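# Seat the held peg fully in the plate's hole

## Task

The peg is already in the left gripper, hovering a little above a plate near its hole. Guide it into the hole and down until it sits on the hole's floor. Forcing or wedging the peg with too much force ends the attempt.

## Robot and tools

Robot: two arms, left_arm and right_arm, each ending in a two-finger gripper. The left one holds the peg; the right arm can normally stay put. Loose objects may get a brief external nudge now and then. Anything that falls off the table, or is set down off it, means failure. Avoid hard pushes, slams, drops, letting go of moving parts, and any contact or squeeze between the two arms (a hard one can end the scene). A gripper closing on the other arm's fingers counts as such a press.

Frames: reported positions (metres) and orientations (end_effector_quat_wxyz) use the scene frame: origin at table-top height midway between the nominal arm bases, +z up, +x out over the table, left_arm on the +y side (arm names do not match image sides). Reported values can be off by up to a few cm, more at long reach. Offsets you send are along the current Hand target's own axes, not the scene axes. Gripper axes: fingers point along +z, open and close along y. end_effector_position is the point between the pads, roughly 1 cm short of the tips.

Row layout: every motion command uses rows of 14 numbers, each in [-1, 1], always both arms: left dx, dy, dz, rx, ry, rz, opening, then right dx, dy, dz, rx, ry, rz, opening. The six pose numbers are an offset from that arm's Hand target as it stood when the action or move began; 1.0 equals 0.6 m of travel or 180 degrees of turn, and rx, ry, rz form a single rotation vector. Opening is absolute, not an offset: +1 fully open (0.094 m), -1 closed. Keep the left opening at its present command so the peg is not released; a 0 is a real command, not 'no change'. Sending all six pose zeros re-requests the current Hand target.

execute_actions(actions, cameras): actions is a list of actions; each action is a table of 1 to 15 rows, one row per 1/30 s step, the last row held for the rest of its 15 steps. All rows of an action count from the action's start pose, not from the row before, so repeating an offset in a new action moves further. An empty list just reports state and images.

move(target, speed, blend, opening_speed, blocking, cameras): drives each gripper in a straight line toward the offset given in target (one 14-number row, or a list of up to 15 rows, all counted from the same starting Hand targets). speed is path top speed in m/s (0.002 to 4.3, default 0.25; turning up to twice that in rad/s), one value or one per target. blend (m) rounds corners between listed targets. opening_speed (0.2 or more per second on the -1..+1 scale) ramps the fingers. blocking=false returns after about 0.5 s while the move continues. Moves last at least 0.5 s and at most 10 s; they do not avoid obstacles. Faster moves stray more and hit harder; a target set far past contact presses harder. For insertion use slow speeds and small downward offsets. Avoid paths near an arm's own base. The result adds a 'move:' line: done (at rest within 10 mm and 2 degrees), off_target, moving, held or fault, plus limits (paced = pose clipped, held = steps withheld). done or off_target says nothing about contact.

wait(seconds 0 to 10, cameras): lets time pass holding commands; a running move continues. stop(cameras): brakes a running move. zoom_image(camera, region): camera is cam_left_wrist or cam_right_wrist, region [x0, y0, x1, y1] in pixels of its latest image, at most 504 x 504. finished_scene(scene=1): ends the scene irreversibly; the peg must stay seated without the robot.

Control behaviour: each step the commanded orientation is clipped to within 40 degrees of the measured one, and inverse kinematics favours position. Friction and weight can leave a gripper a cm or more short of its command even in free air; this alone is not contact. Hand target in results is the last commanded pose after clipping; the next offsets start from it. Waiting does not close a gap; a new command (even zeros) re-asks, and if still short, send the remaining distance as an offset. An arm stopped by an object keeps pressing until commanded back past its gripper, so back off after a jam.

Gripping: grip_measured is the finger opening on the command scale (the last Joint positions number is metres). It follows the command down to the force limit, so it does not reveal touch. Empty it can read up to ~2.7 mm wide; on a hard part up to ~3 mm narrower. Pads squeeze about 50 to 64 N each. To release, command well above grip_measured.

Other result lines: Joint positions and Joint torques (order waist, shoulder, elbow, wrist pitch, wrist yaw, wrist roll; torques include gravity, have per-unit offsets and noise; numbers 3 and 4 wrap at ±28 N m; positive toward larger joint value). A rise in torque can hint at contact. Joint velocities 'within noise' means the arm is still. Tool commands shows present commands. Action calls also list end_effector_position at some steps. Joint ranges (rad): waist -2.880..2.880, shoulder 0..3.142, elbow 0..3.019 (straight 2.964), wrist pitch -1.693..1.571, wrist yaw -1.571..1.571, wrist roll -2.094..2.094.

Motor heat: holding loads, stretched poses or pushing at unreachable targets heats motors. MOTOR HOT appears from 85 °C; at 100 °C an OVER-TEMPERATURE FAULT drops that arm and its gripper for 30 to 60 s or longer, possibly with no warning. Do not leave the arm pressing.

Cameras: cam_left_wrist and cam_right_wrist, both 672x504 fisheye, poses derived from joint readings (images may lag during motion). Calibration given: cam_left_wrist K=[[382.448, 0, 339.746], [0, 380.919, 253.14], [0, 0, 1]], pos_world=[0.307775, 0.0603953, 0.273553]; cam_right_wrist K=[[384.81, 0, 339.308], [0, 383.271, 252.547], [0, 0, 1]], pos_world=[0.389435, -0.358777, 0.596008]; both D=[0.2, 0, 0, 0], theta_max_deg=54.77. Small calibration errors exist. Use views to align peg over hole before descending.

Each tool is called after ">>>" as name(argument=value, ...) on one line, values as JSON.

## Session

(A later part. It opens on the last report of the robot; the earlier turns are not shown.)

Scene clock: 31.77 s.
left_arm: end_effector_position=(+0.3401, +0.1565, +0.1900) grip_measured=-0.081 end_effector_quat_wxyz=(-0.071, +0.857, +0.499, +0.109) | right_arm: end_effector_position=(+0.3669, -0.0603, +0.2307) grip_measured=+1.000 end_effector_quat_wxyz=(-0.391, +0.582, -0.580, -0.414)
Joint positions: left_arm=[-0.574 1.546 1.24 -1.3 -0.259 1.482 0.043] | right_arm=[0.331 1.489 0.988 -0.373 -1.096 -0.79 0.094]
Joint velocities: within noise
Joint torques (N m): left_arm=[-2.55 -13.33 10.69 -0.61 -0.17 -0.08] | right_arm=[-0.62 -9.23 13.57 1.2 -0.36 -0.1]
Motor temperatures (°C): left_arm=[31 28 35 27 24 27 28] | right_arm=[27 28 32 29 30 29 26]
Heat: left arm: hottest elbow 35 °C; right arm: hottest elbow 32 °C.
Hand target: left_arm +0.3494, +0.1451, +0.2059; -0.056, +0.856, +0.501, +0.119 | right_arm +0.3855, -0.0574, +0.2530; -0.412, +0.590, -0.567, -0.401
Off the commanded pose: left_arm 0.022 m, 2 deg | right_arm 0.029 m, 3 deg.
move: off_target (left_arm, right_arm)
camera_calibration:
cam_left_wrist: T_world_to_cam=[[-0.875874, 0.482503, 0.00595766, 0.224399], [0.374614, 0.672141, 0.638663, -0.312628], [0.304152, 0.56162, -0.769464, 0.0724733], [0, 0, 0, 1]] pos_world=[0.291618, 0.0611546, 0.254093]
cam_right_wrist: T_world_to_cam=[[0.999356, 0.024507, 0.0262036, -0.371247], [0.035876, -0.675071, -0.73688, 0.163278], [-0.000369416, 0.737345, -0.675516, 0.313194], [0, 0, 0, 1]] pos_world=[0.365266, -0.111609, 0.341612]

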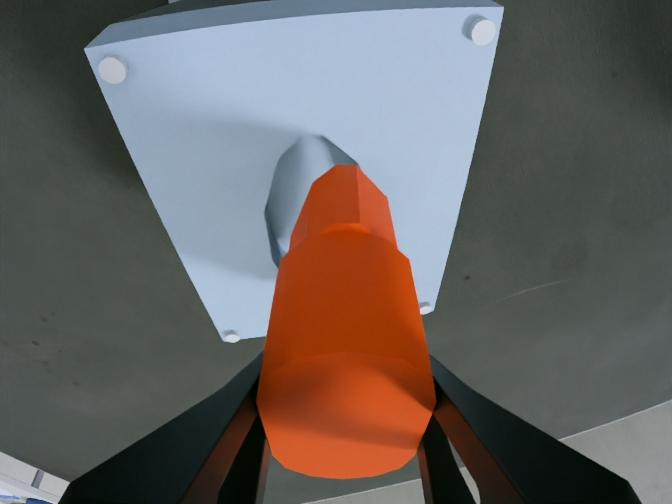

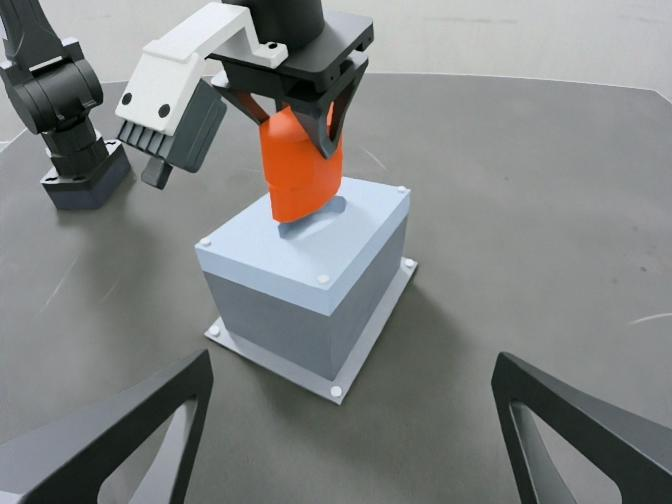

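>>> move(target=[-0.0088,0.01,-0.0073,0.0086,0,-0.0322,-1,0,0,0,0,0,0,1], speed=0.1)

>>> zoom_image(camera="cam_left_wrist", region=[270, 120, 400, 250])

>>> zoom_image(camera="cam_right_wrist", region=[260, 170, 360, 270])

Scene clock: 35.87 s.
left_arm: end_effector_position=(+0.3361, +0.1537, +0.1862) grip_measured=-0.081 end_effector_quat_wxyz=(-0.086, +0.829, +0.542, +0.103) | right_arm: end_effector_position=(+0.3669, -0.0603, +0.2307) grip_measured=+1.000 end_effector_quat_wxyz=(-0.391, +0.582, -0.580, -0.414)
Joint positions: left_arm=[-0.583 1.574 1.262 -1.344 -0.257 1.363 0.043] | right_arm=[0.331 1.489 0.988 -0.373 -1.096 -0.79 0.094]
Joint velocities: within noise
Joint torques (N m): left_arm=[-2.61 -13.63 12.15 -0.7 -0.07 -0.07] | right_arm=[-0.56 -9.23 13.53 1.22 -0.35 -0.11]
Motor temperatures (°C): left_arm=[31 28 35 27 24 27 28] | right_arm=[27 28 33 29 30 29 26]
Heat: left arm: hottest elbow 35 °C; right arm: hottest elbow 33 °C.
Hand target: left_arm +0.3515, +0.1368, +0.2090; -0.061, +0.828, +0.545, +0.114 | right_arm +0.3855, -0.0574, +0.2530; -0.412, +0.590, -0.567, -0.401
Off the commanded pose: left_arm 0.032 m, 3 deg | right_arm 0.029 m, 3 deg.
move: off_target (left_arm, right_arm)
camera_calibration:
cam_left_wrist: T_world_to_cam=[[-0.921697, 0.387092, 0.0251916, 0.248752], [0.311021, 0.698632, 0.644344, -0.290586], [0.231821, 0.601724, -0.764321, 0.0894812], [0, 0, 0, 1]] pos_world=[0.298909, 0.0528795, 0.249363]
cam_right_wrist: T_world_to_cam=[[0.999356, 0.024507, 0.0262036, -0.371247], [0.035876, -0.675071, -0.73688, 0.163278], [-0.000369416, 0.737345, -0.675516, 0.313194], [0, 0, 0, 1]] pos_world=[0.365266, -0.111609, 0.341612]

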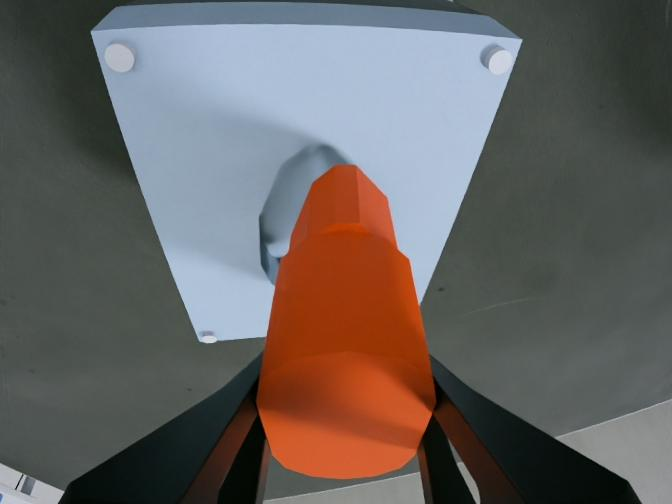

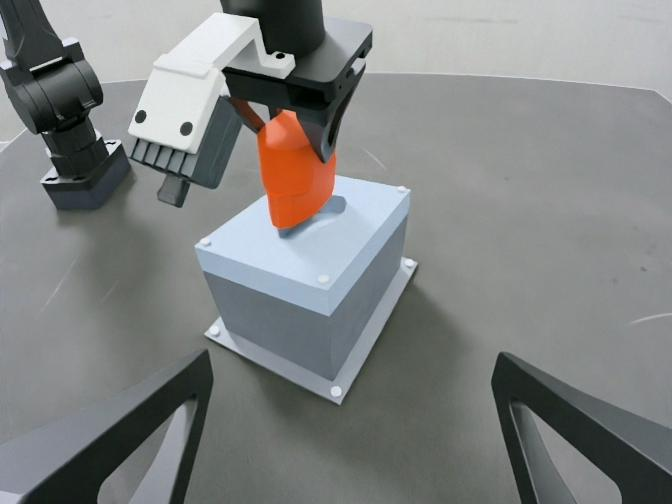

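Scaled by 3.877 from the camera's 672x504 image, which has a finer 960x720 frame.

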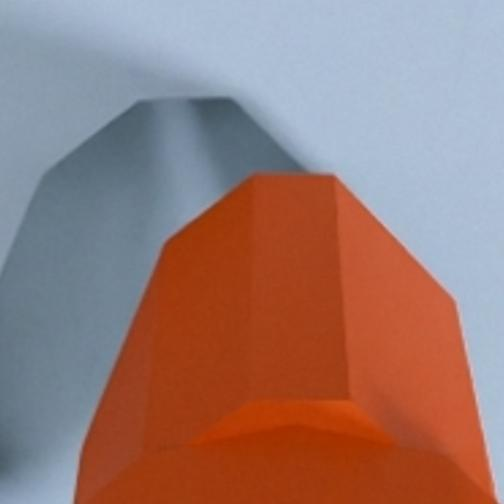

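Scaled by 5.040 from the camera's 672x504 image, which has a finer 960x720 frame.

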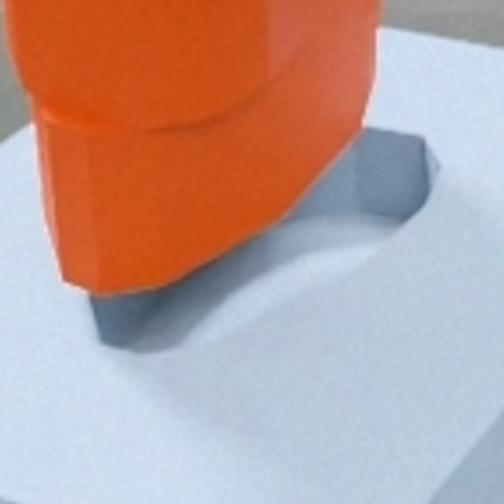

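>>> move(target=[0,0,0,0,0,0,-1,0.137,0.035,0.109,0,-0.178,0,1], speed=0.2)

>>> zoom_image(camera="cam_right_wrist", region=[230, 80, 430, 280])

Scene clock: 39.33 s.
left_arm: end_effector_position=(+0.3361, +0.1537, +0.1862) grip_measured=-0.081 end_effector_quat_wxyz=(-0.086, +0.829, +0.543, +0.103) | right_arm: end_effector_position=(+0.3719, -0.0300, +0.1561) grip_measured=+1.000 end_effector_quat_wxyz=(+0.544, -0.472, +0.458, +0.521)
Joint positions: left_arm=[-0.583 1.574 1.262 -1.344 -0.257 1.362 0.043] | right_arm=[0.376 1.997 0.794 1.539 -1.15 0.272 0.094]
Joint velocities: within noise
Joint torques (N m): left_arm=[-2.61 -13.63 12.15 -0.69 -0.07 -0.08] | right_arm=[1.03 -10.81 4.25 2.33 0.32 0.16]
Motor temperatures (°C): left_arm=[31 28 35 27 24 27 28] | right_arm=[27 28 33 29 30 29 26]
Heat: left arm: hottest elbow 35 °C; right arm: hottest elbow 33 °C.
Hand target: left_arm +0.3515, +0.1368, +0.2090; -0.061, +0.828, +0.545, +0.114 | right_arm +0.3669, -0.0241, +0.1529; +0.552, -0.456, +0.432, +0.549
Off the commanded pose: left_arm 0.032 m, 3 deg | right_arm 0.008 m, 5 deg.
joint sent to its limit (right arm) — joint 4 (wrist pitch), upper limit. The joint targets are off in orientation, not in position.
move: off_target (left_arm, right_arm)
camera_calibration:
cam_left_wrist: T_world_to_cam=[[-0.921995, 0.386397, 0.0249566, 0.249029], [0.310338, 0.698888, 0.644395, -0.29044], [0.231551, 0.601874, -0.764285, 0.0895214], [0, 0, 0, 1]] pos_world=[0.299009, 0.0528805, 0.249363]
cam_right_wrist: T_world_to_cam=[[0.996002, -0.0325071, 0.083211, -0.38427], [0.0726521, -0.247277, -0.966217, 0.163571], [0.0519851, 0.968399, -0.243927, 0.160549], [0, 0, 0, 1]] pos_world=[0.362504, -0.127519, 0.229183]

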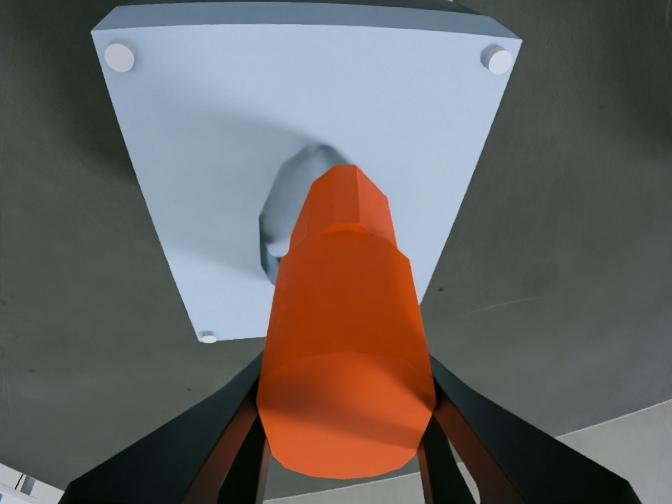

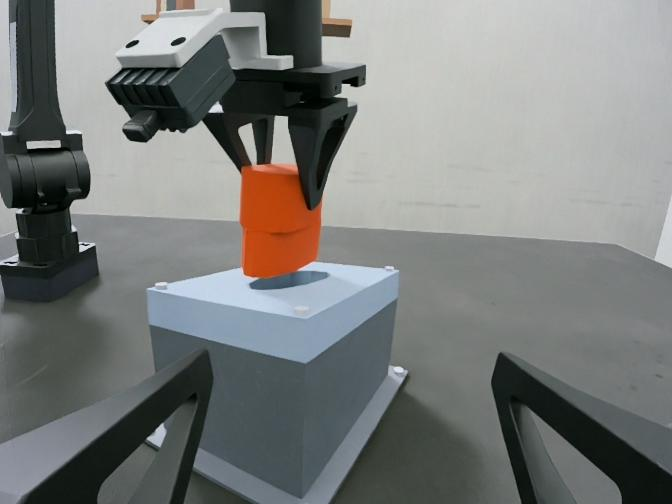

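Scaled by 2.520 from the camera's 672x504 image, which has a finer 960x720 frame.

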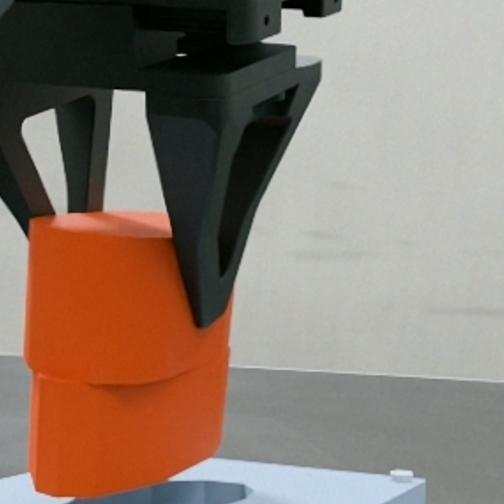

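>>> zoom_image(camera="cam_right_wrist", region=[230, 220, 350, 310])

Scaled by 4.200 from the camera's 672x504 image, which has a finer 960x720 frame.

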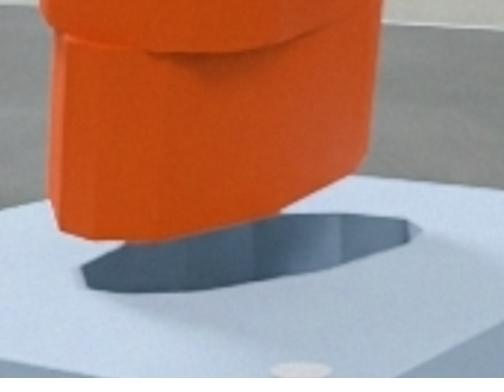

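>>> move(target=[0,0,-0.033,-0.052,-0.0503,-0.0033,-1,0,0,0,0,0,0,1], speed=0.1)

>>> zoom_image(camera="cam_left_wrist", region=[270, 110, 410, 250])

>>> zoom_image(camera="cam_right_wrist", region=[220, 180, 360, 320])

Scene clock: 46.27 s.
left_arm: end_effector_position=(+0.3452, +0.1288, +0.2168) grip_measured=-0.081 end_effector_quat_wxyz=(+0.033, +0.837, +0.540, +0.086) | right_arm: end_effector_position=(+0.3717, -0.0299, +0.1561) grip_measured=+1.000 end_effector_quat_wxyz=(+0.544, -0.472, +0.458, +0.521)
Joint positions: left_arm=[-0.571 1.475 1.241 -1.209 -0.132 1.407 0.043] | right_arm=[0.376 1.997 0.794 1.539 -1.15 0.273 0.094]
Joint velocities: within noise
Joint torques (N m): left_arm=[-0.97 -14.97 7.72 0.58 0.1 0.09] | right_arm=[1.03 -10.81 4.22 2.29 0.31 0.15]
Motor temperatures (°C): left_arm=[31 28 35 27 24 27 28] | right_arm=[27 28 32 29 30 29 26]
Heat: left arm: hottest elbow 35 °C; right arm: hottest elbow 32 °C.
Hand target: left_arm +0.3491, +0.1322, +0.2281; +0.050, +0.834, +0.541, +0.093 | right_arm +0.3668, -0.0240, +0.1528; +0.552, -0.456, +0.432, +0.549
Off the commanded pose: left_arm 0.012 m, 2 deg | right_arm 0.008 m, 5 deg.
joint sent to its limit (right arm) — joint 4 (wrist pitch), upper limit. The joint targets are off in orientation, not in position.
move: off_target (left_arm, right_arm)
camera_calibration:
cam_left_wrist: T_world_to_cam=[[-0.90214, 0.404034, -0.151329, 0.295309], [0.279775, 0.814845, 0.507694, -0.270327], [0.328436, 0.415673, -0.848143, 0.134648], [0, 0, 0, 1]] pos_world=[0.297817, 0.0449898, 0.296133]
cam_right_wrist: T_world_to_cam=[[0.996108, -0.0320062, 0.0821196, -0.383991], [0.0717137, -0.247316, -0.966277, 0.163945], [0.0512364, 0.968406, -0.244059, 0.160755], [0, 0, 0, 1]] pos_world=[0.362503, -0.12742, 0.229183]

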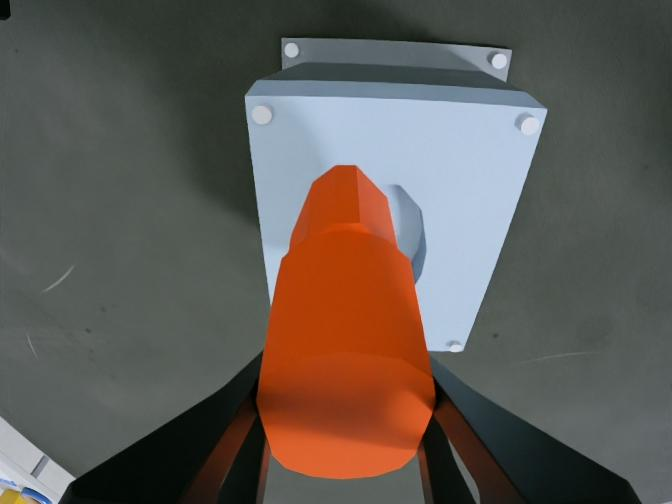

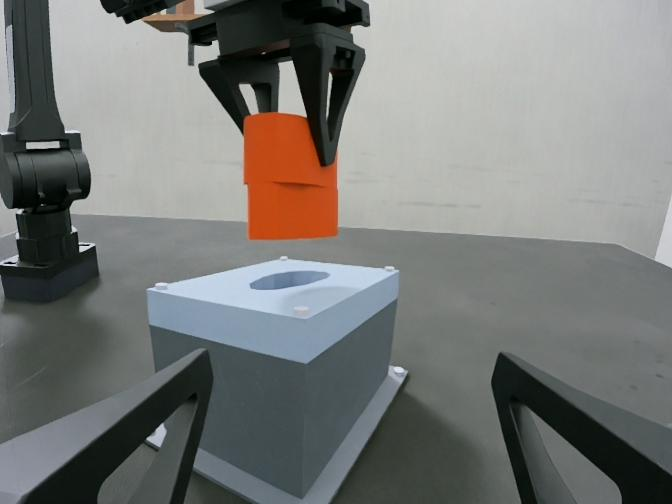

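Scaled by 3.600 from the camera's 672x504 image, which has a finer 960x720 frame.

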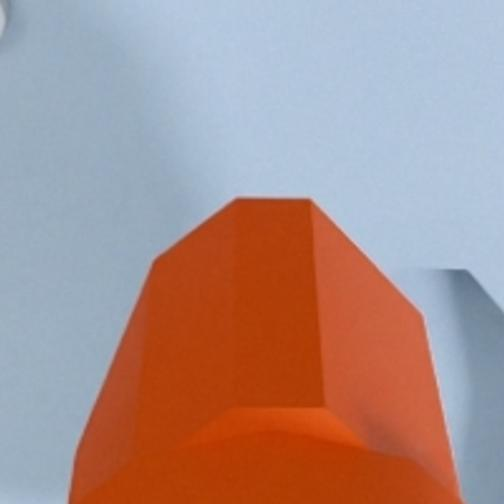

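Scaled by 3.600 from the camera's 672x504 image, which has a finer 960x720 frame.

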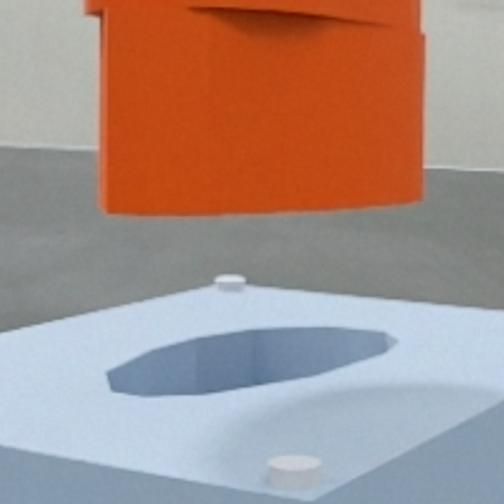

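>>> move(target=[0.0387,-0.0368,0.061,0,0,0,-1,0,0,0,0,0,0,1], speed=0.1)

>>> zoom_image(camera="cam_left_wrist", region=[270, 110, 410, 250])

>>> zoom_image(camera="cam_right_wrist", region=[220, 180, 360, 320])

Scene clock: 48.93 s.
left_arm: end_effector_position=(+0.3422, +0.1610, +0.1798) grip_measured=-0.081 end_effector_quat_wxyz=(+0.033, +0.836, +0.541, +0.085) | right_arm: end_effector_position=(+0.3717, -0.0299, +0.1561) grip_measured=+1.000 end_effector_quat_wxyz=(+0.544, -0.472, +0.458, +0.521)
Joint positions: left_arm=[-0.51 1.451 1.114 -1.098 -0.122 1.466 0.043] | right_arm=[0.376 1.997 0.794 1.539 -1.15 0.273 0.094]
Joint velocities: within noise
Joint torques (N m): left_arm=[-1.08 -14.27 7.57 0.58 0.11 0.1] | right_arm=[1.14 -10.81 4.23 2.3 0.32 0.15]
Motor temperatures (°C): left_arm=[31 28 35 27 24 27 28] | right_arm=[27 28 32 29 30 29 26]
Heat: left arm: hottest elbow 35 °C; right arm: hottest elbow 32 °C.
Hand target: left_arm +0.3463, +0.1632, +0.1906; +0.050, +0.834, +0.541, +0.093 | right_arm +0.3668, -0.0240, +0.1528; +0.552, -0.456, +0.432, +0.549
Off the commanded pose: left_arm 0.012 m, 2 deg | right_arm 0.008 m, 5 deg.
joint sent to its limit (right arm) — joint 4 (wrist pitch), upper limit. The joint targets are off in orientation, not in position.
move: off_target (left_arm, right_arm)
camera_calibration:
cam_left_wrist: T_world_to_cam=[[-0.903144, 0.40199, -0.150784, 0.274592], [0.278861, 0.816273, 0.505901, -0.276454], [0.326447, 0.414853, -0.849311, 0.0918038], [0, 0, 0, 1]] pos_world=[0.29512, 0.0771936, 0.259232]
cam_right_wrist: T_world_to_cam=[[0.996108, -0.0320062, 0.0821196, -0.383991], [0.0717137, -0.247316, -0.966277, 0.163945], [0.0512364, 0.968406, -0.244059, 0.160755], [0, 0, 0, 1]] pos_world=[0.362503, -0.12742, 0.229183]

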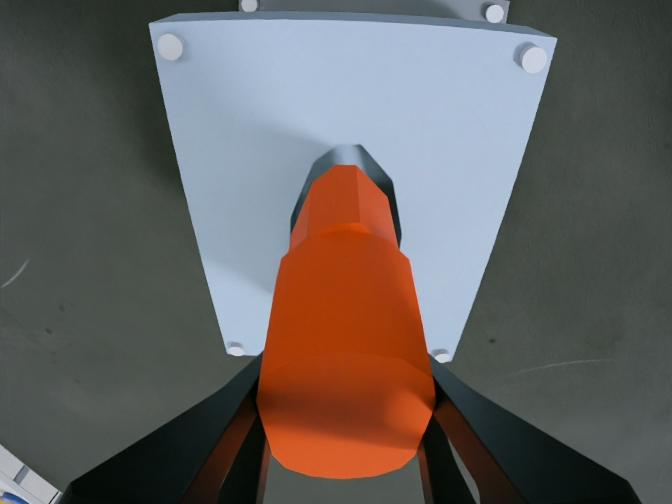

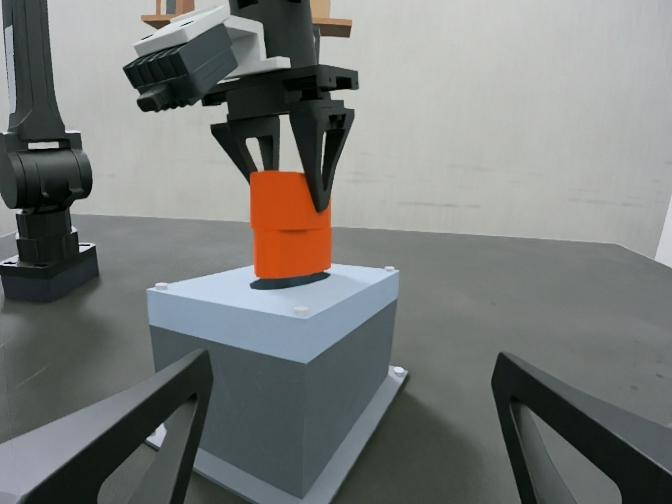

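Scaled by 3.600 from the camera's 672x504 image, which has a finer 960x720 frame.

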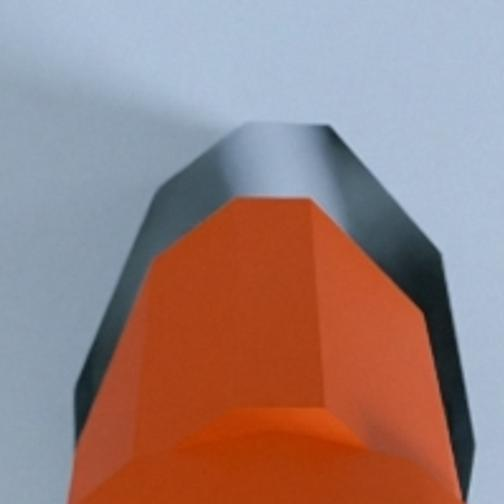

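Scaled by 3.600 from the camera's 672x504 image, which has a finer 960x720 frame.

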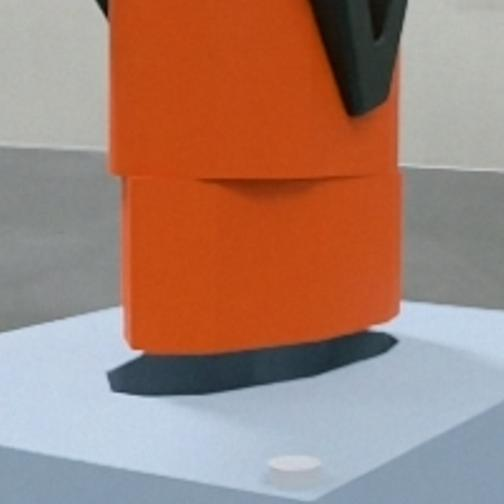

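>>> move(target=[-0.0044,-0.0004,0.0109,-0.0021,0,0.0083,-1,0,0,0,0,0,0,1], speed=0.05)

>>> zoom_image(camera="cam_left_wrist", region=[270, 110, 410, 250])

>>> zoom_image(camera="cam_right_wrist", region=[220, 180, 360, 320])

Scene clock: 50.83 s.
left_arm: end_effector_position=(+0.3431, +0.1604, +0.1754) grip_measured=-0.081 end_effector_quat_wxyz=(+0.037, +0.842, +0.532, +0.088) | right_arm: end_effector_position=(+0.3717, -0.0299, +0.1561) grip_measured=+1.000 end_effector_quat_wxyz=(+0.544, -0.472, +0.458, +0.521)
Joint positions: left_arm=[-0.51 1.451 1.101 -1.074 -0.122 1.488 0.043] | right_arm=[0.376 1.997 0.794 1.539 -1.15 0.273 0.094]
Joint velocities: within noise
Joint torques (N m): left_arm=[-1.44 -13.74 7.51 0.62 0.06 0.09] | right_arm=[1.2 -10.75 4.22 2.33 0.32 0.16]
Motor temperatures (°C): left_arm=[31 28 35 27 24 27 28] | right_arm=[27 29 32 29 30 29 26]
Heat: left arm: hottest elbow 35 °C; right arm: hottest elbow 32 °C.
Hand target: left_arm +0.3464, +0.1610, +0.1838; +0.052, +0.841, +0.530, +0.096 | right_arm +0.3668, -0.0240, +0.1528; +0.552, -0.456, +0.432, +0.549
Off the commanded pose: left_arm 0.009 m, 2 deg | right_arm 0.008 m, 5 deg.
joint sent to its limit (right arm) — joint 4 (wrist pitch), upper limit. The joint targets are off in orientation, not in position.
move: off_target (right_arm)
camera_calibration:
cam_left_wrist: T_world_to_cam=[[-0.89276, 0.421253, -0.159766, 0.269889], [0.291943, 0.811001, 0.506997, -0.27789], [0.343144, 0.405984, -0.847012, 0.0832765], [0, 0, 0, 1]] pos_world=[0.293499, 0.0778689, 0.254545]
cam_right_wrist: T_world_to_cam=[[0.996108, -0.0320062, 0.0821196, -0.383991], [0.0717137, -0.247316, -0.966277, 0.163945], [0.0512364, 0.968406, -0.244059, 0.160755], [0, 0, 0, 1]] pos_world=[0.362503, -0.12742, 0.229183]

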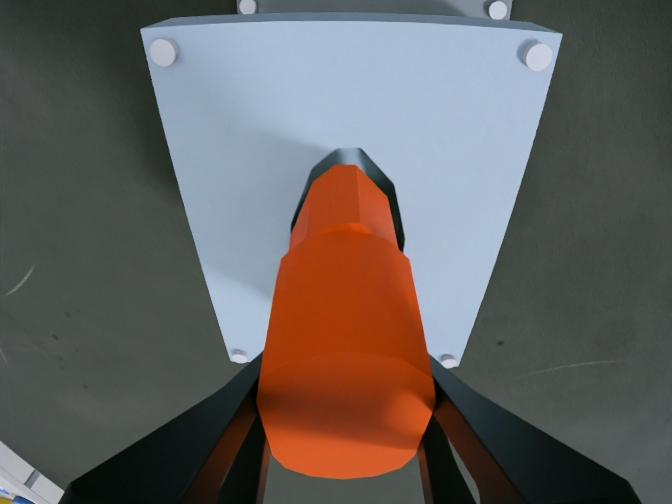

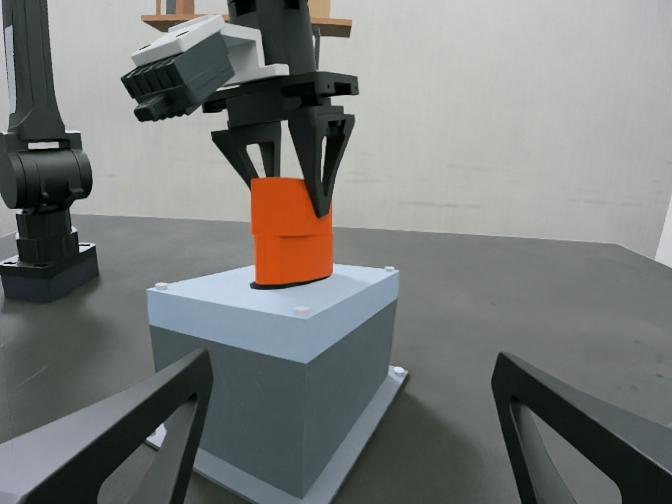

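Scaled by 3.600 from the camera's 672x504 image, which has a finer 960x720 frame.

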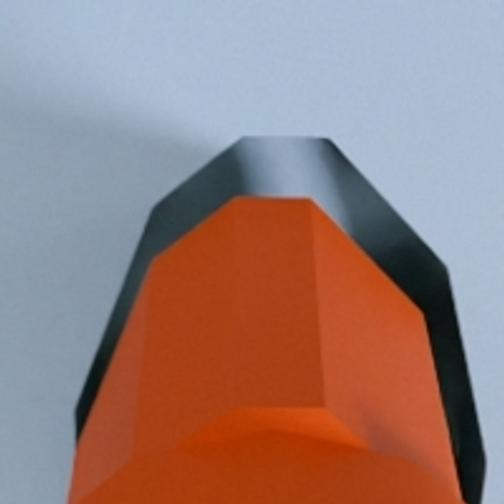

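Scaled by 3.600 from the camera's 672x504 image, which has a finer 960x720 frame.

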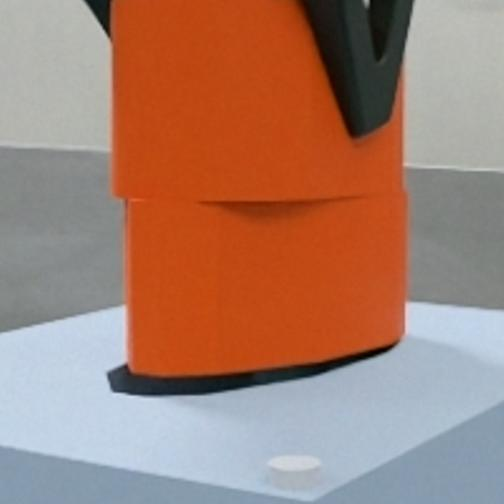

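>>> move(target=[-0.0064,-0.0031,0.0064,0,0,0,-1,0,0,0,0,0,0,1], speed=0.05)

>>> zoom_image(camera="cam_left_wrist", region=[270, 110, 410, 250])

>>> zoom_image(camera="cam_right_wrist", region=[220, 180, 360, 320])

Scene clock: 56.33 s.
left_arm: end_effector_position=(+0.3435, +0.1603, +0.1748) grip_measured=-0.081 end_effector_quat_wxyz=(+0.040, +0.841, +0.531, +0.089) | right_arm: end_effector_position=(+0.3718, -0.0299, +0.1561) grip_measured=+1.000 end_effector_quat_wxyz=(+0.544, -0.472, +0.458, +0.521)
Joint positions: left_arm=[-0.51 1.449 1.096 -1.065 -0.122 1.489 0.043] | right_arm=[0.376 1.997 0.794 1.539 -1.15 0.273 0.094]
Joint velocities: within noise
Joint torques (N m): left_arm=[-2.02 -13.33 7.16 0.73 0.03 0] | right_arm=[1.03 -10.7 4.21 2.32 0.32 0.16]
Motor temperatures (°C): left_arm=[31 28 35 27 24 27 28] | right_arm=[27 29 32 29 30 29 26]
Heat: left arm: hottest elbow 35 °C; right arm: hottest elbow 32 °C.
Hand target: left_arm +0.3440, +0.1584, +0.1795; +0.052, +0.841, +0.530, +0.096 | right_arm +0.3668, -0.0240, +0.1528; +0.552, -0.456, +0.432, +0.549
Off the commanded pose: left_arm 0.005 m, 2 deg | right_arm 0.008 m, 5 deg.
joint sent to its limit (right arm) — joint 4 (wrist pitch), upper limit. The joint targets are off in orientation, not in position.
move: off_target (right_arm)
camera_calibration:
cam_left_wrist: T_world_to_cam=[[-0.89153, 0.421431, -0.166045, 0.270788], [0.289628, 0.812217, 0.506378, -0.276871], [0.348268, 0.40336, -0.846174, 0.0812938], [0, 0, 0, 1]] pos_world=[0.293293, 0.0779704, 0.253953]
cam_right_wrist: T_world_to_cam=[[0.996106, -0.0323607, 0.0820115, -0.384019], [0.0715275, -0.247216, -0.966317, 0.164131], [0.0515453, 0.96842, -0.243939, 0.160641], [0, 0, 0, 1]] pos_world=[0.362503, -0.127419, 0.229283]

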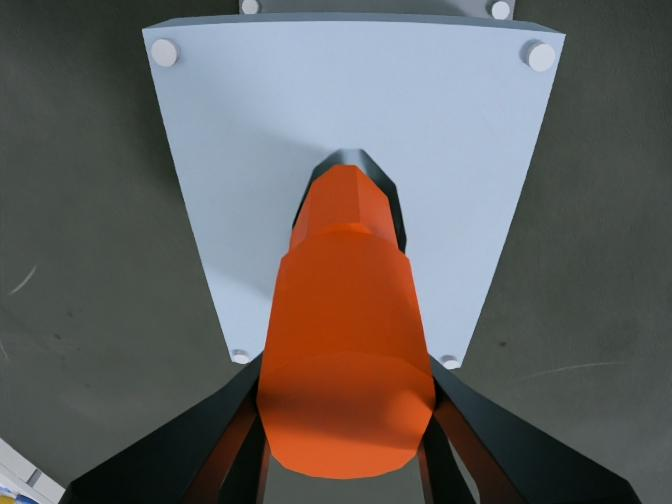

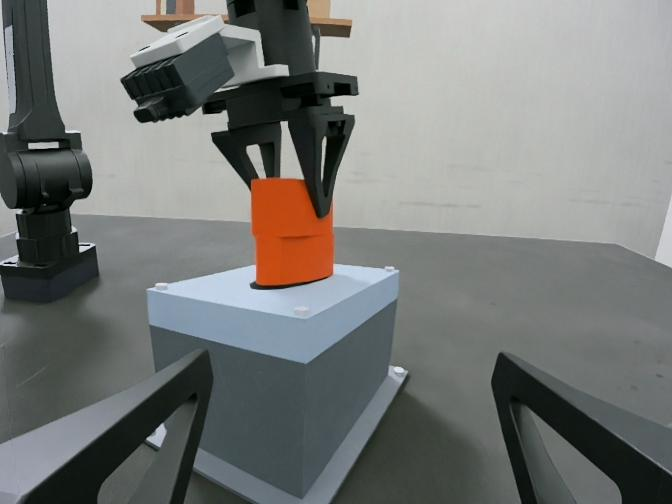

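Scaled by 3.600 from the camera's 672x504 image, which has a finer 960x720 frame.

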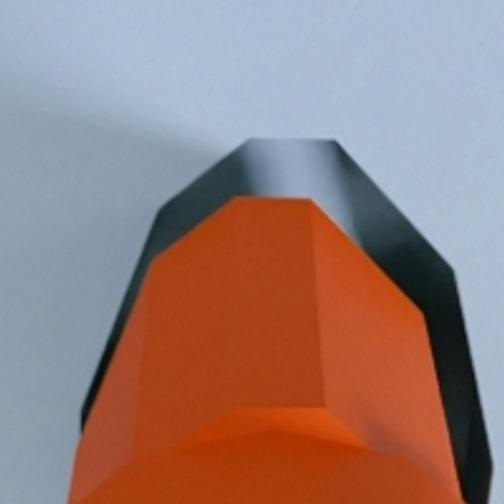

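Scaled by 3.600 from the camera's 672x504 image, which has a finer 960x720 frame.

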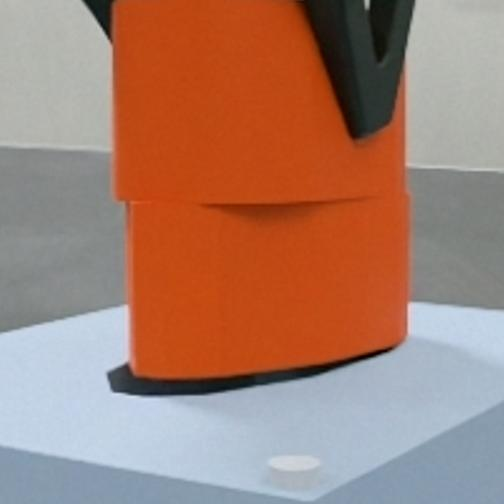

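>>> move(target=[-0.005,-0.0012,-0.0006,0,0,0,-1,0,0,0,0,0,0,1], speed=0.05, cameras=[])

Scene clock: 57.23 s.
left_arm: end_effector_position=(+0.3432, +0.1603, +0.1747) grip_measured=-0.081 end_effector_quat_wxyz=(+0.040, +0.842, +0.531, +0.089) | right_arm: end_effector_position=(+0.3718, -0.0299, +0.1561) grip_measured=+1.000 end_effector_quat_wxyz=(+0.544, -0.472, +0.458, +0.521)
Joint positions: left_arm=[-0.51 1.448 1.095 -1.064 -0.122 1.489 0.043] | right_arm=[0.376 1.997 0.794 1.539 -1.15 0.273 0.094]
Joint velocities: within noise
Joint torques (N m): left_arm=[-2.55 -13.39 7.13 0.66 -0.01 -0.08] | right_arm=[0.97 -10.81 4.21 2.33 0.32 0.15]
Motor temperatures (°C): left_arm=[31 28 35 27 24 27 28] | right_arm=[27 29 31 29 30 29 26]
Heat: left arm: hottest elbow 35 °C; right arm: hottest elbow 31 °C.
Hand target: left_arm +0.3418, +0.1559, +0.1793; +0.052, +0.841, +0.530, +0.095 | right_arm +0.3668, -0.0240, +0.1528; +0.552, -0.456, +0.432, +0.549
Off the commanded pose: left_arm 0.006 m, 2 deg | right_arm 0.008 m, 5 deg.
joint sent to its limit (right arm) — joint 4 (wrist pitch), upper limit. The joint targets are off in orientation, not in position.
move: off_target (right_arm)
No camera images: "cameras" was empty.

>>> move(target=[-0.005,-0.0012,-0.0006,0,0,0,-1,0,0,0,0,0,0,1], speed=0.05, cameras=[])

Scene clock: 58.03 s.
left_arm: end_effector_position=(+0.3429, +0.1598, +0.1746) grip_measured=-0.081 end_effector_quat_wxyz=(+0.039, +0.841, +0.532, +0.091) | right_arm: end_effector_position=(+0.3718, -0.0299, +0.1561) grip_measured=+1.000 end_effector_quat_wxyz=(+0.544, -0.472, +0.458, +0.521)
Joint positions: left_arm=[-0.513 1.448 1.094 -1.063 -0.127 1.485 0.043] | right_arm=[0.376 1.997 0.794 1.539 -1.15 0.273 0.094]
Joint velocities: within noise
Joint torques (N m): left_arm=[-2.84 -13.39 7.1 0.61 0.14 -0.11] | right_arm=[1.08 -10.75 4.22 2.3 0.32 0.15]
Motor temperatures (°C): left_arm=[31 28 35 27 24 27 28] | right_arm=[27 29 31 29 30 29 26]
Heat: left arm: hottest elbow 35 °C; right arm: hottest elbow 31 °C.
Hand target: left_arm +0.3399, +0.1535, +0.1792; +0.052, +0.841, +0.530, +0.095 | right_arm +0.3668, -0.0240, +0.1528; +0.552, -0.456, +0.432, +0.549
Off the commanded pose: left_arm 0.008 m, 2 deg | right_arm 0.008 m, 5 deg.
joint sent to its limit (right arm) — joint 4 (wrist pitch), upper limit. The joint targets are off in orientation, not in position.
move: off_target (right_arm)
No camera images: "cameras" was empty.

>>> move(target=[-0.0034,-0.0008,0,0,0,0,-1,0,0,0,0,0,0,1], speed=0.05)

>>> zoom_image(camera="cam_left_wrist", region=[270, 110, 410, 250])

>>> zoom_image(camera="cam_right_wrist", region=[220, 180, 360, 320])

Scene clock: 58.83 s.
left_arm: end_effector_position=(+0.3428, +0.1596, +0.1744) grip_measured=-0.081 end_effector_quat_wxyz=(+0.039, +0.840, +0.533, +0.093) | right_arm: end_effector_position=(+0.3718, -0.0299, +0.1561) grip_measured=+1.000 end_effector_quat_wxyz=(+0.544, -0.472, +0.458, +0.521)
Joint positions: left_arm=[-0.515 1.448 1.093 -1.062 -0.131 1.481 0.043] | right_arm=[0.376 1.997 0.794 1.539 -1.15 0.273 0.094]
Joint velocities: within noise
Joint torques (N m): left_arm=[-3.08 -13.45 7.08 0.58 0.25 -0.11] | right_arm=[1.03 -10.81 4.21 2.32 0.32 0.16]
Motor temperatures (°C): left_arm=[31 28 35 27 24 27 28] | right_arm=[27 29 31 29 30 29 26]
Heat: left arm: hottest elbow 35 °C; right arm: hottest elbow 31 °C.
Hand target: left_arm +0.3387, +0.1520, +0.1788; +0.052, +0.841, +0.530, +0.095 | right_arm +0.3668, -0.0240, +0.1528; +0.552, -0.456, +0.432, +0.549
Off the commanded pose: left_arm 0.010 m, 2 deg | right_arm 0.008 m, 5 deg.
joint sent to its limit (right arm) — joint 4 (wrist pitch), upper limit. The joint targets are off in orientation, not in position.
move: off_target (right_arm)
camera_calibration:
cam_left_wrist: T_world_to_cam=[[-0.892035, 0.419241, -0.168849, 0.271511], [0.284071, 0.810643, 0.512017, -0.274817], [0.351535, 0.408772, -0.842216, 0.0787227], [0, 0, 0, 1]] pos_world=[0.292591, 0.0767702, 0.252857]
cam_right_wrist: T_world_to_cam=[[0.996106, -0.0323607, 0.0820115, -0.384019], [0.0715275, -0.247216, -0.966317, 0.164131], [0.0515453, 0.96842, -0.243939, 0.160641], [0, 0, 0, 1]] pos_world=[0.362503, -0.127419, 0.229283]

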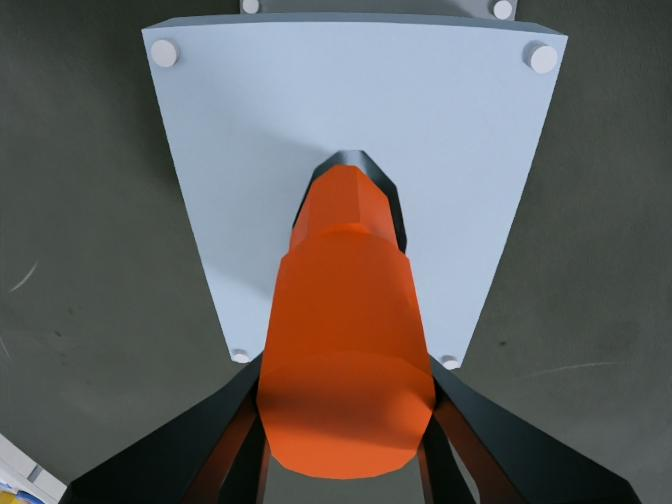

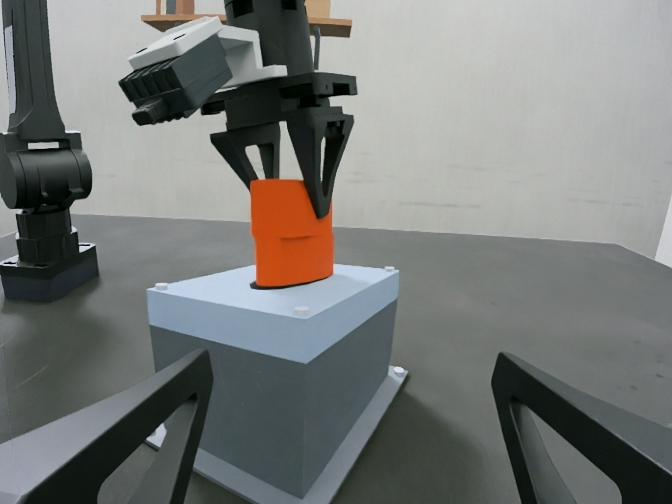

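Scaled by 3.600 from the camera's 672x504 image, which has a finer 960x720 frame.

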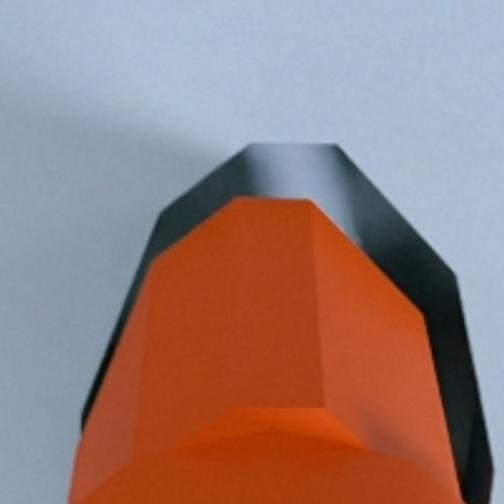

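Scaled by 3.600 from the camera's 672x504 image, which has a finer 960x720 frame.

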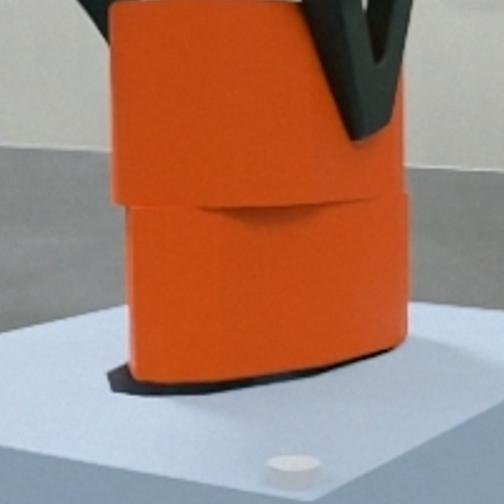

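>>> move(target=[0.0051,0.0042,-0.0096,0,0.011,0,-1,0,0,0,0,0,0,1], speed=0.05)

>>> zoom_image(camera="cam_left_wrist", region=[270, 110, 410, 250])

>>> zoom_image(camera="cam_right_wrist", region=[220, 180, 360, 320])

Scene clock: 60.07 s.
left_arm: end_effector_position=(+0.3423, +0.1582, +0.1753) grip_measured=-0.081 end_effector_quat_wxyz=(+0.034, +0.840, +0.531, +0.105) | right_arm: end_effector_position=(+0.3718, -0.0299, +0.1561) grip_measured=+1.000 end_effector_quat_wxyz=(+0.544, -0.472, +0.458, +0.521)
Joint positions: left_arm=[-0.53 1.448 1.093 -1.062 -0.159 1.471 0.043] | right_arm=[0.376 1.997 0.794 1.539 -1.15 0.273 0.094]
Joint velocities: within noise
Joint torques (N m): left_arm=[-2.61 -13.33 8.21 -0.14 -0.06 -0.11] | right_arm=[0.97 -10.87 4.23 2.32 0.32 0.15]
Motor temperatures (°C): left_arm=[31 28 35 27 24 27 28] | right_arm=[27 29 31 29 30 29 26]
Heat: left arm: hottest elbow 35 °C; right arm: hottest elbow 31 °C.
Hand target: left_arm +0.3409, +0.1535, +0.1854; +0.043, +0.839, +0.531, +0.110 | right_arm +0.3668, -0.0240, +0.1528; +0.552, -0.456, +0.432, +0.549
Off the commanded pose: left_arm 0.011 m, 1 deg | right_arm 0.008 m, 5 deg.
joint sent to its limit (right arm) — joint 4 (wrist pitch), upper limit. The joint targets are off in orientation, not in position.
move: off_target (left_arm, right_arm)
camera_calibration:
cam_left_wrist: T_world_to_cam=[[-0.889395, 0.422962, -0.173434, 0.271007], [0.275953, 0.799214, 0.533954, -0.273159], [0.364453, 0.427037, -0.827535, 0.0703351], [0, 0, 0, 1]] pos_world=[0.290777, 0.0736514, 0.251061]
cam_right_wrist: T_world_to_cam=[[0.996106, -0.0323607, 0.0820115, -0.384019], [0.0715275, -0.247216, -0.966317, 0.164131], [0.0515453, 0.96842, -0.243939, 0.160641], [0, 0, 0, 1]] pos_world=[0.362503, -0.127419, 0.229283]

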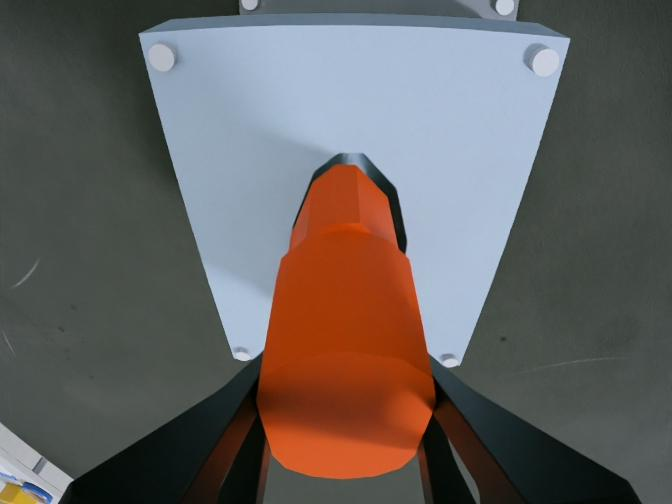

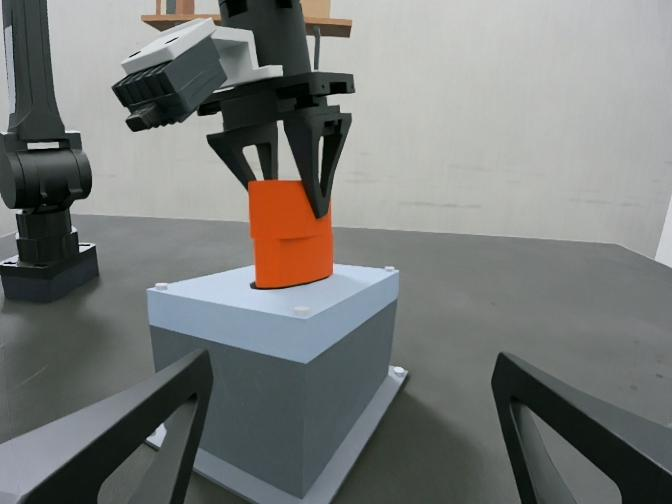

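Scaled by 3.600 from the camera's 672x504 image, which has a finer 960x720 frame.

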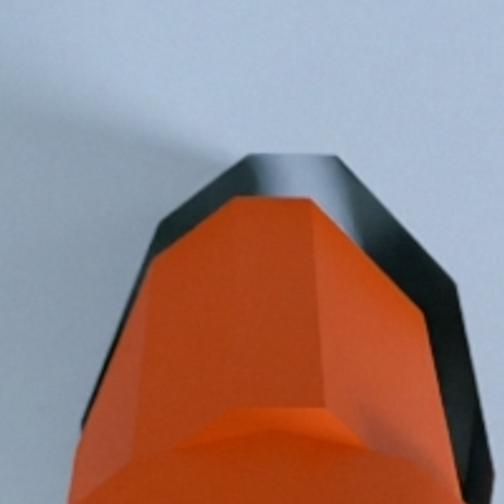

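Scaled by 3.600 from the camera's 672x504 image, which has a finer 960x720 frame.

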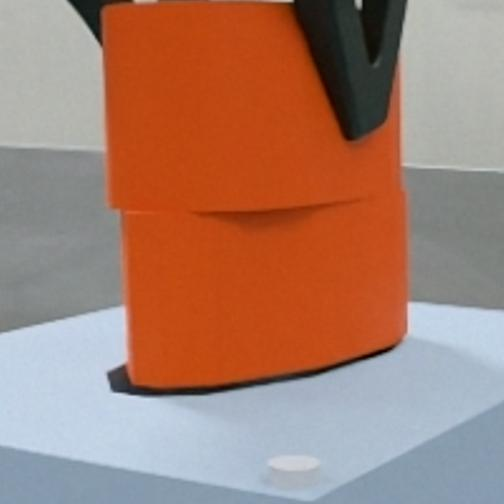

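>>> move(target=[-0.003,-0.002,-0.012,0,0,0,-1,0,0,0,0,0,0,1], speed=0.05)

>>> zoom_image(camera="cam_left_wrist", region=[270, 110, 410, 250])

>>> zoom_image(camera="cam_right_wrist", region=[220, 180, 360, 320])

Scene clock: 61.07 s.
left_arm: end_effector_position=(+0.3376, +0.1576, +0.1747) grip_measured=-0.081 end_effector_quat_wxyz=(+0.027, +0.841, +0.531, +0.102) | right_arm: end_effector_position=(+0.3718, -0.0299, +0.1561) grip_measured=+1.000 end_effector_quat_wxyz=(+0.544, -0.472, +0.458, +0.521)
Joint positions: left_arm=[-0.537 1.448 1.093 -1.077 -0.161 1.464 0.043] | right_arm=[0.376 1.997 0.794 1.539 -1.15 0.273 0.094]
Joint velocities: within noise
Joint torques (N m): left_arm=[-2.61 -14.21 8.64 -0.29 -0.07 -0.12] | right_arm=[1.03 -10.81 4.25 2.33 0.32 0.15]
Motor temperatures (°C): left_arm=[31 28 35 27 24 27 28] | right_arm=[27 29 31 29 30 29 26]
Heat: left arm: hottest elbow 35 °C; right arm: hottest elbow 31 °C.
Hand target: left_arm +0.3375, +0.1521, +0.1918; +0.043, +0.839, +0.531, +0.110 | right_arm +0.3668, -0.0240, +0.1528; +0.552, -0.456, +0.432, +0.549
Off the commanded pose: left_arm 0.018 m, 2 deg | right_arm 0.008 m, 5 deg.
joint sent to its limit (right arm) — joint 4 (wrist pitch), upper limit. The joint targets are off in orientation, not in position.
move: off_target (left_arm, right_arm)
camera_calibration:
cam_left_wrist: T_world_to_cam=[[-0.891402, 0.424297, -0.159297, 0.265083], [0.282538, 0.795074, 0.536684, -0.273174], [0.354366, 0.433394, -0.82861, 0.0744699], [0, 0, 0, 1]] pos_world=[0.287088, 0.0724448, 0.250542]
cam_right_wrist: T_world_to_cam=[[0.996106, -0.0323607, 0.0820115, -0.384019], [0.0715275, -0.247216, -0.966317, 0.164131], [0.0515453, 0.96842, -0.243939, 0.160641], [0, 0, 0, 1]] pos_world=[0.362503, -0.127419, 0.229283]

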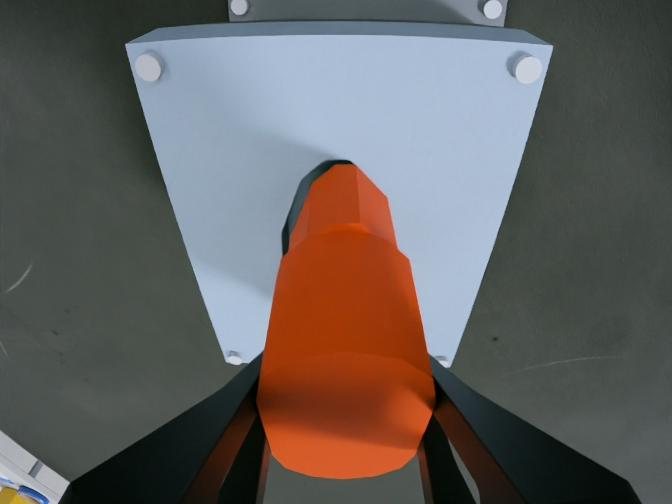

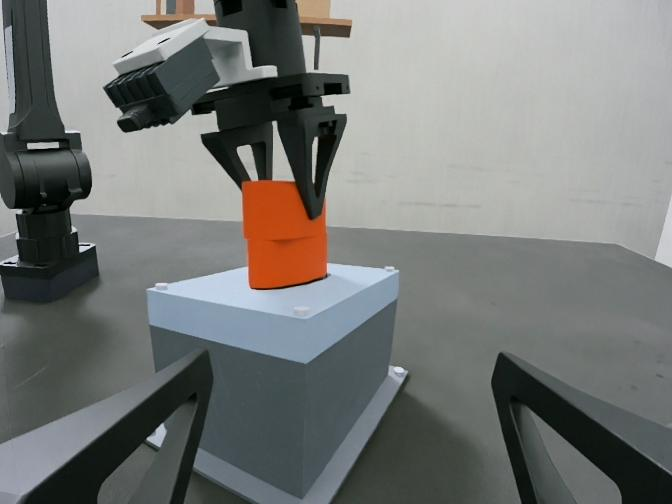

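Scaled by 3.600 from the camera's 672x504 image, which has a finer 960x720 frame.

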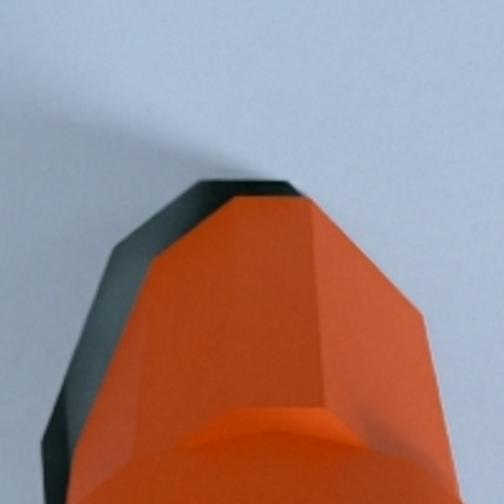

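Scaled by 3.600 from the camera's 672x504 image, which has a finer 960x720 frame.

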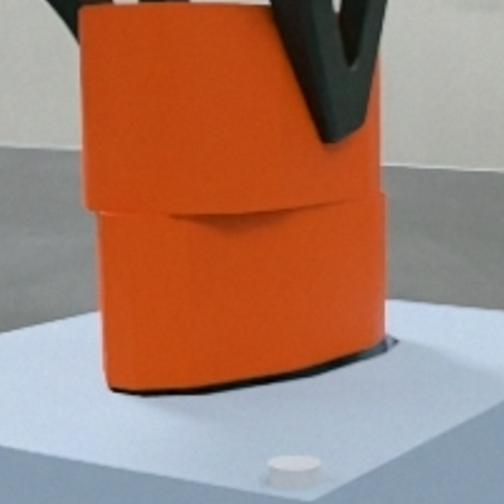

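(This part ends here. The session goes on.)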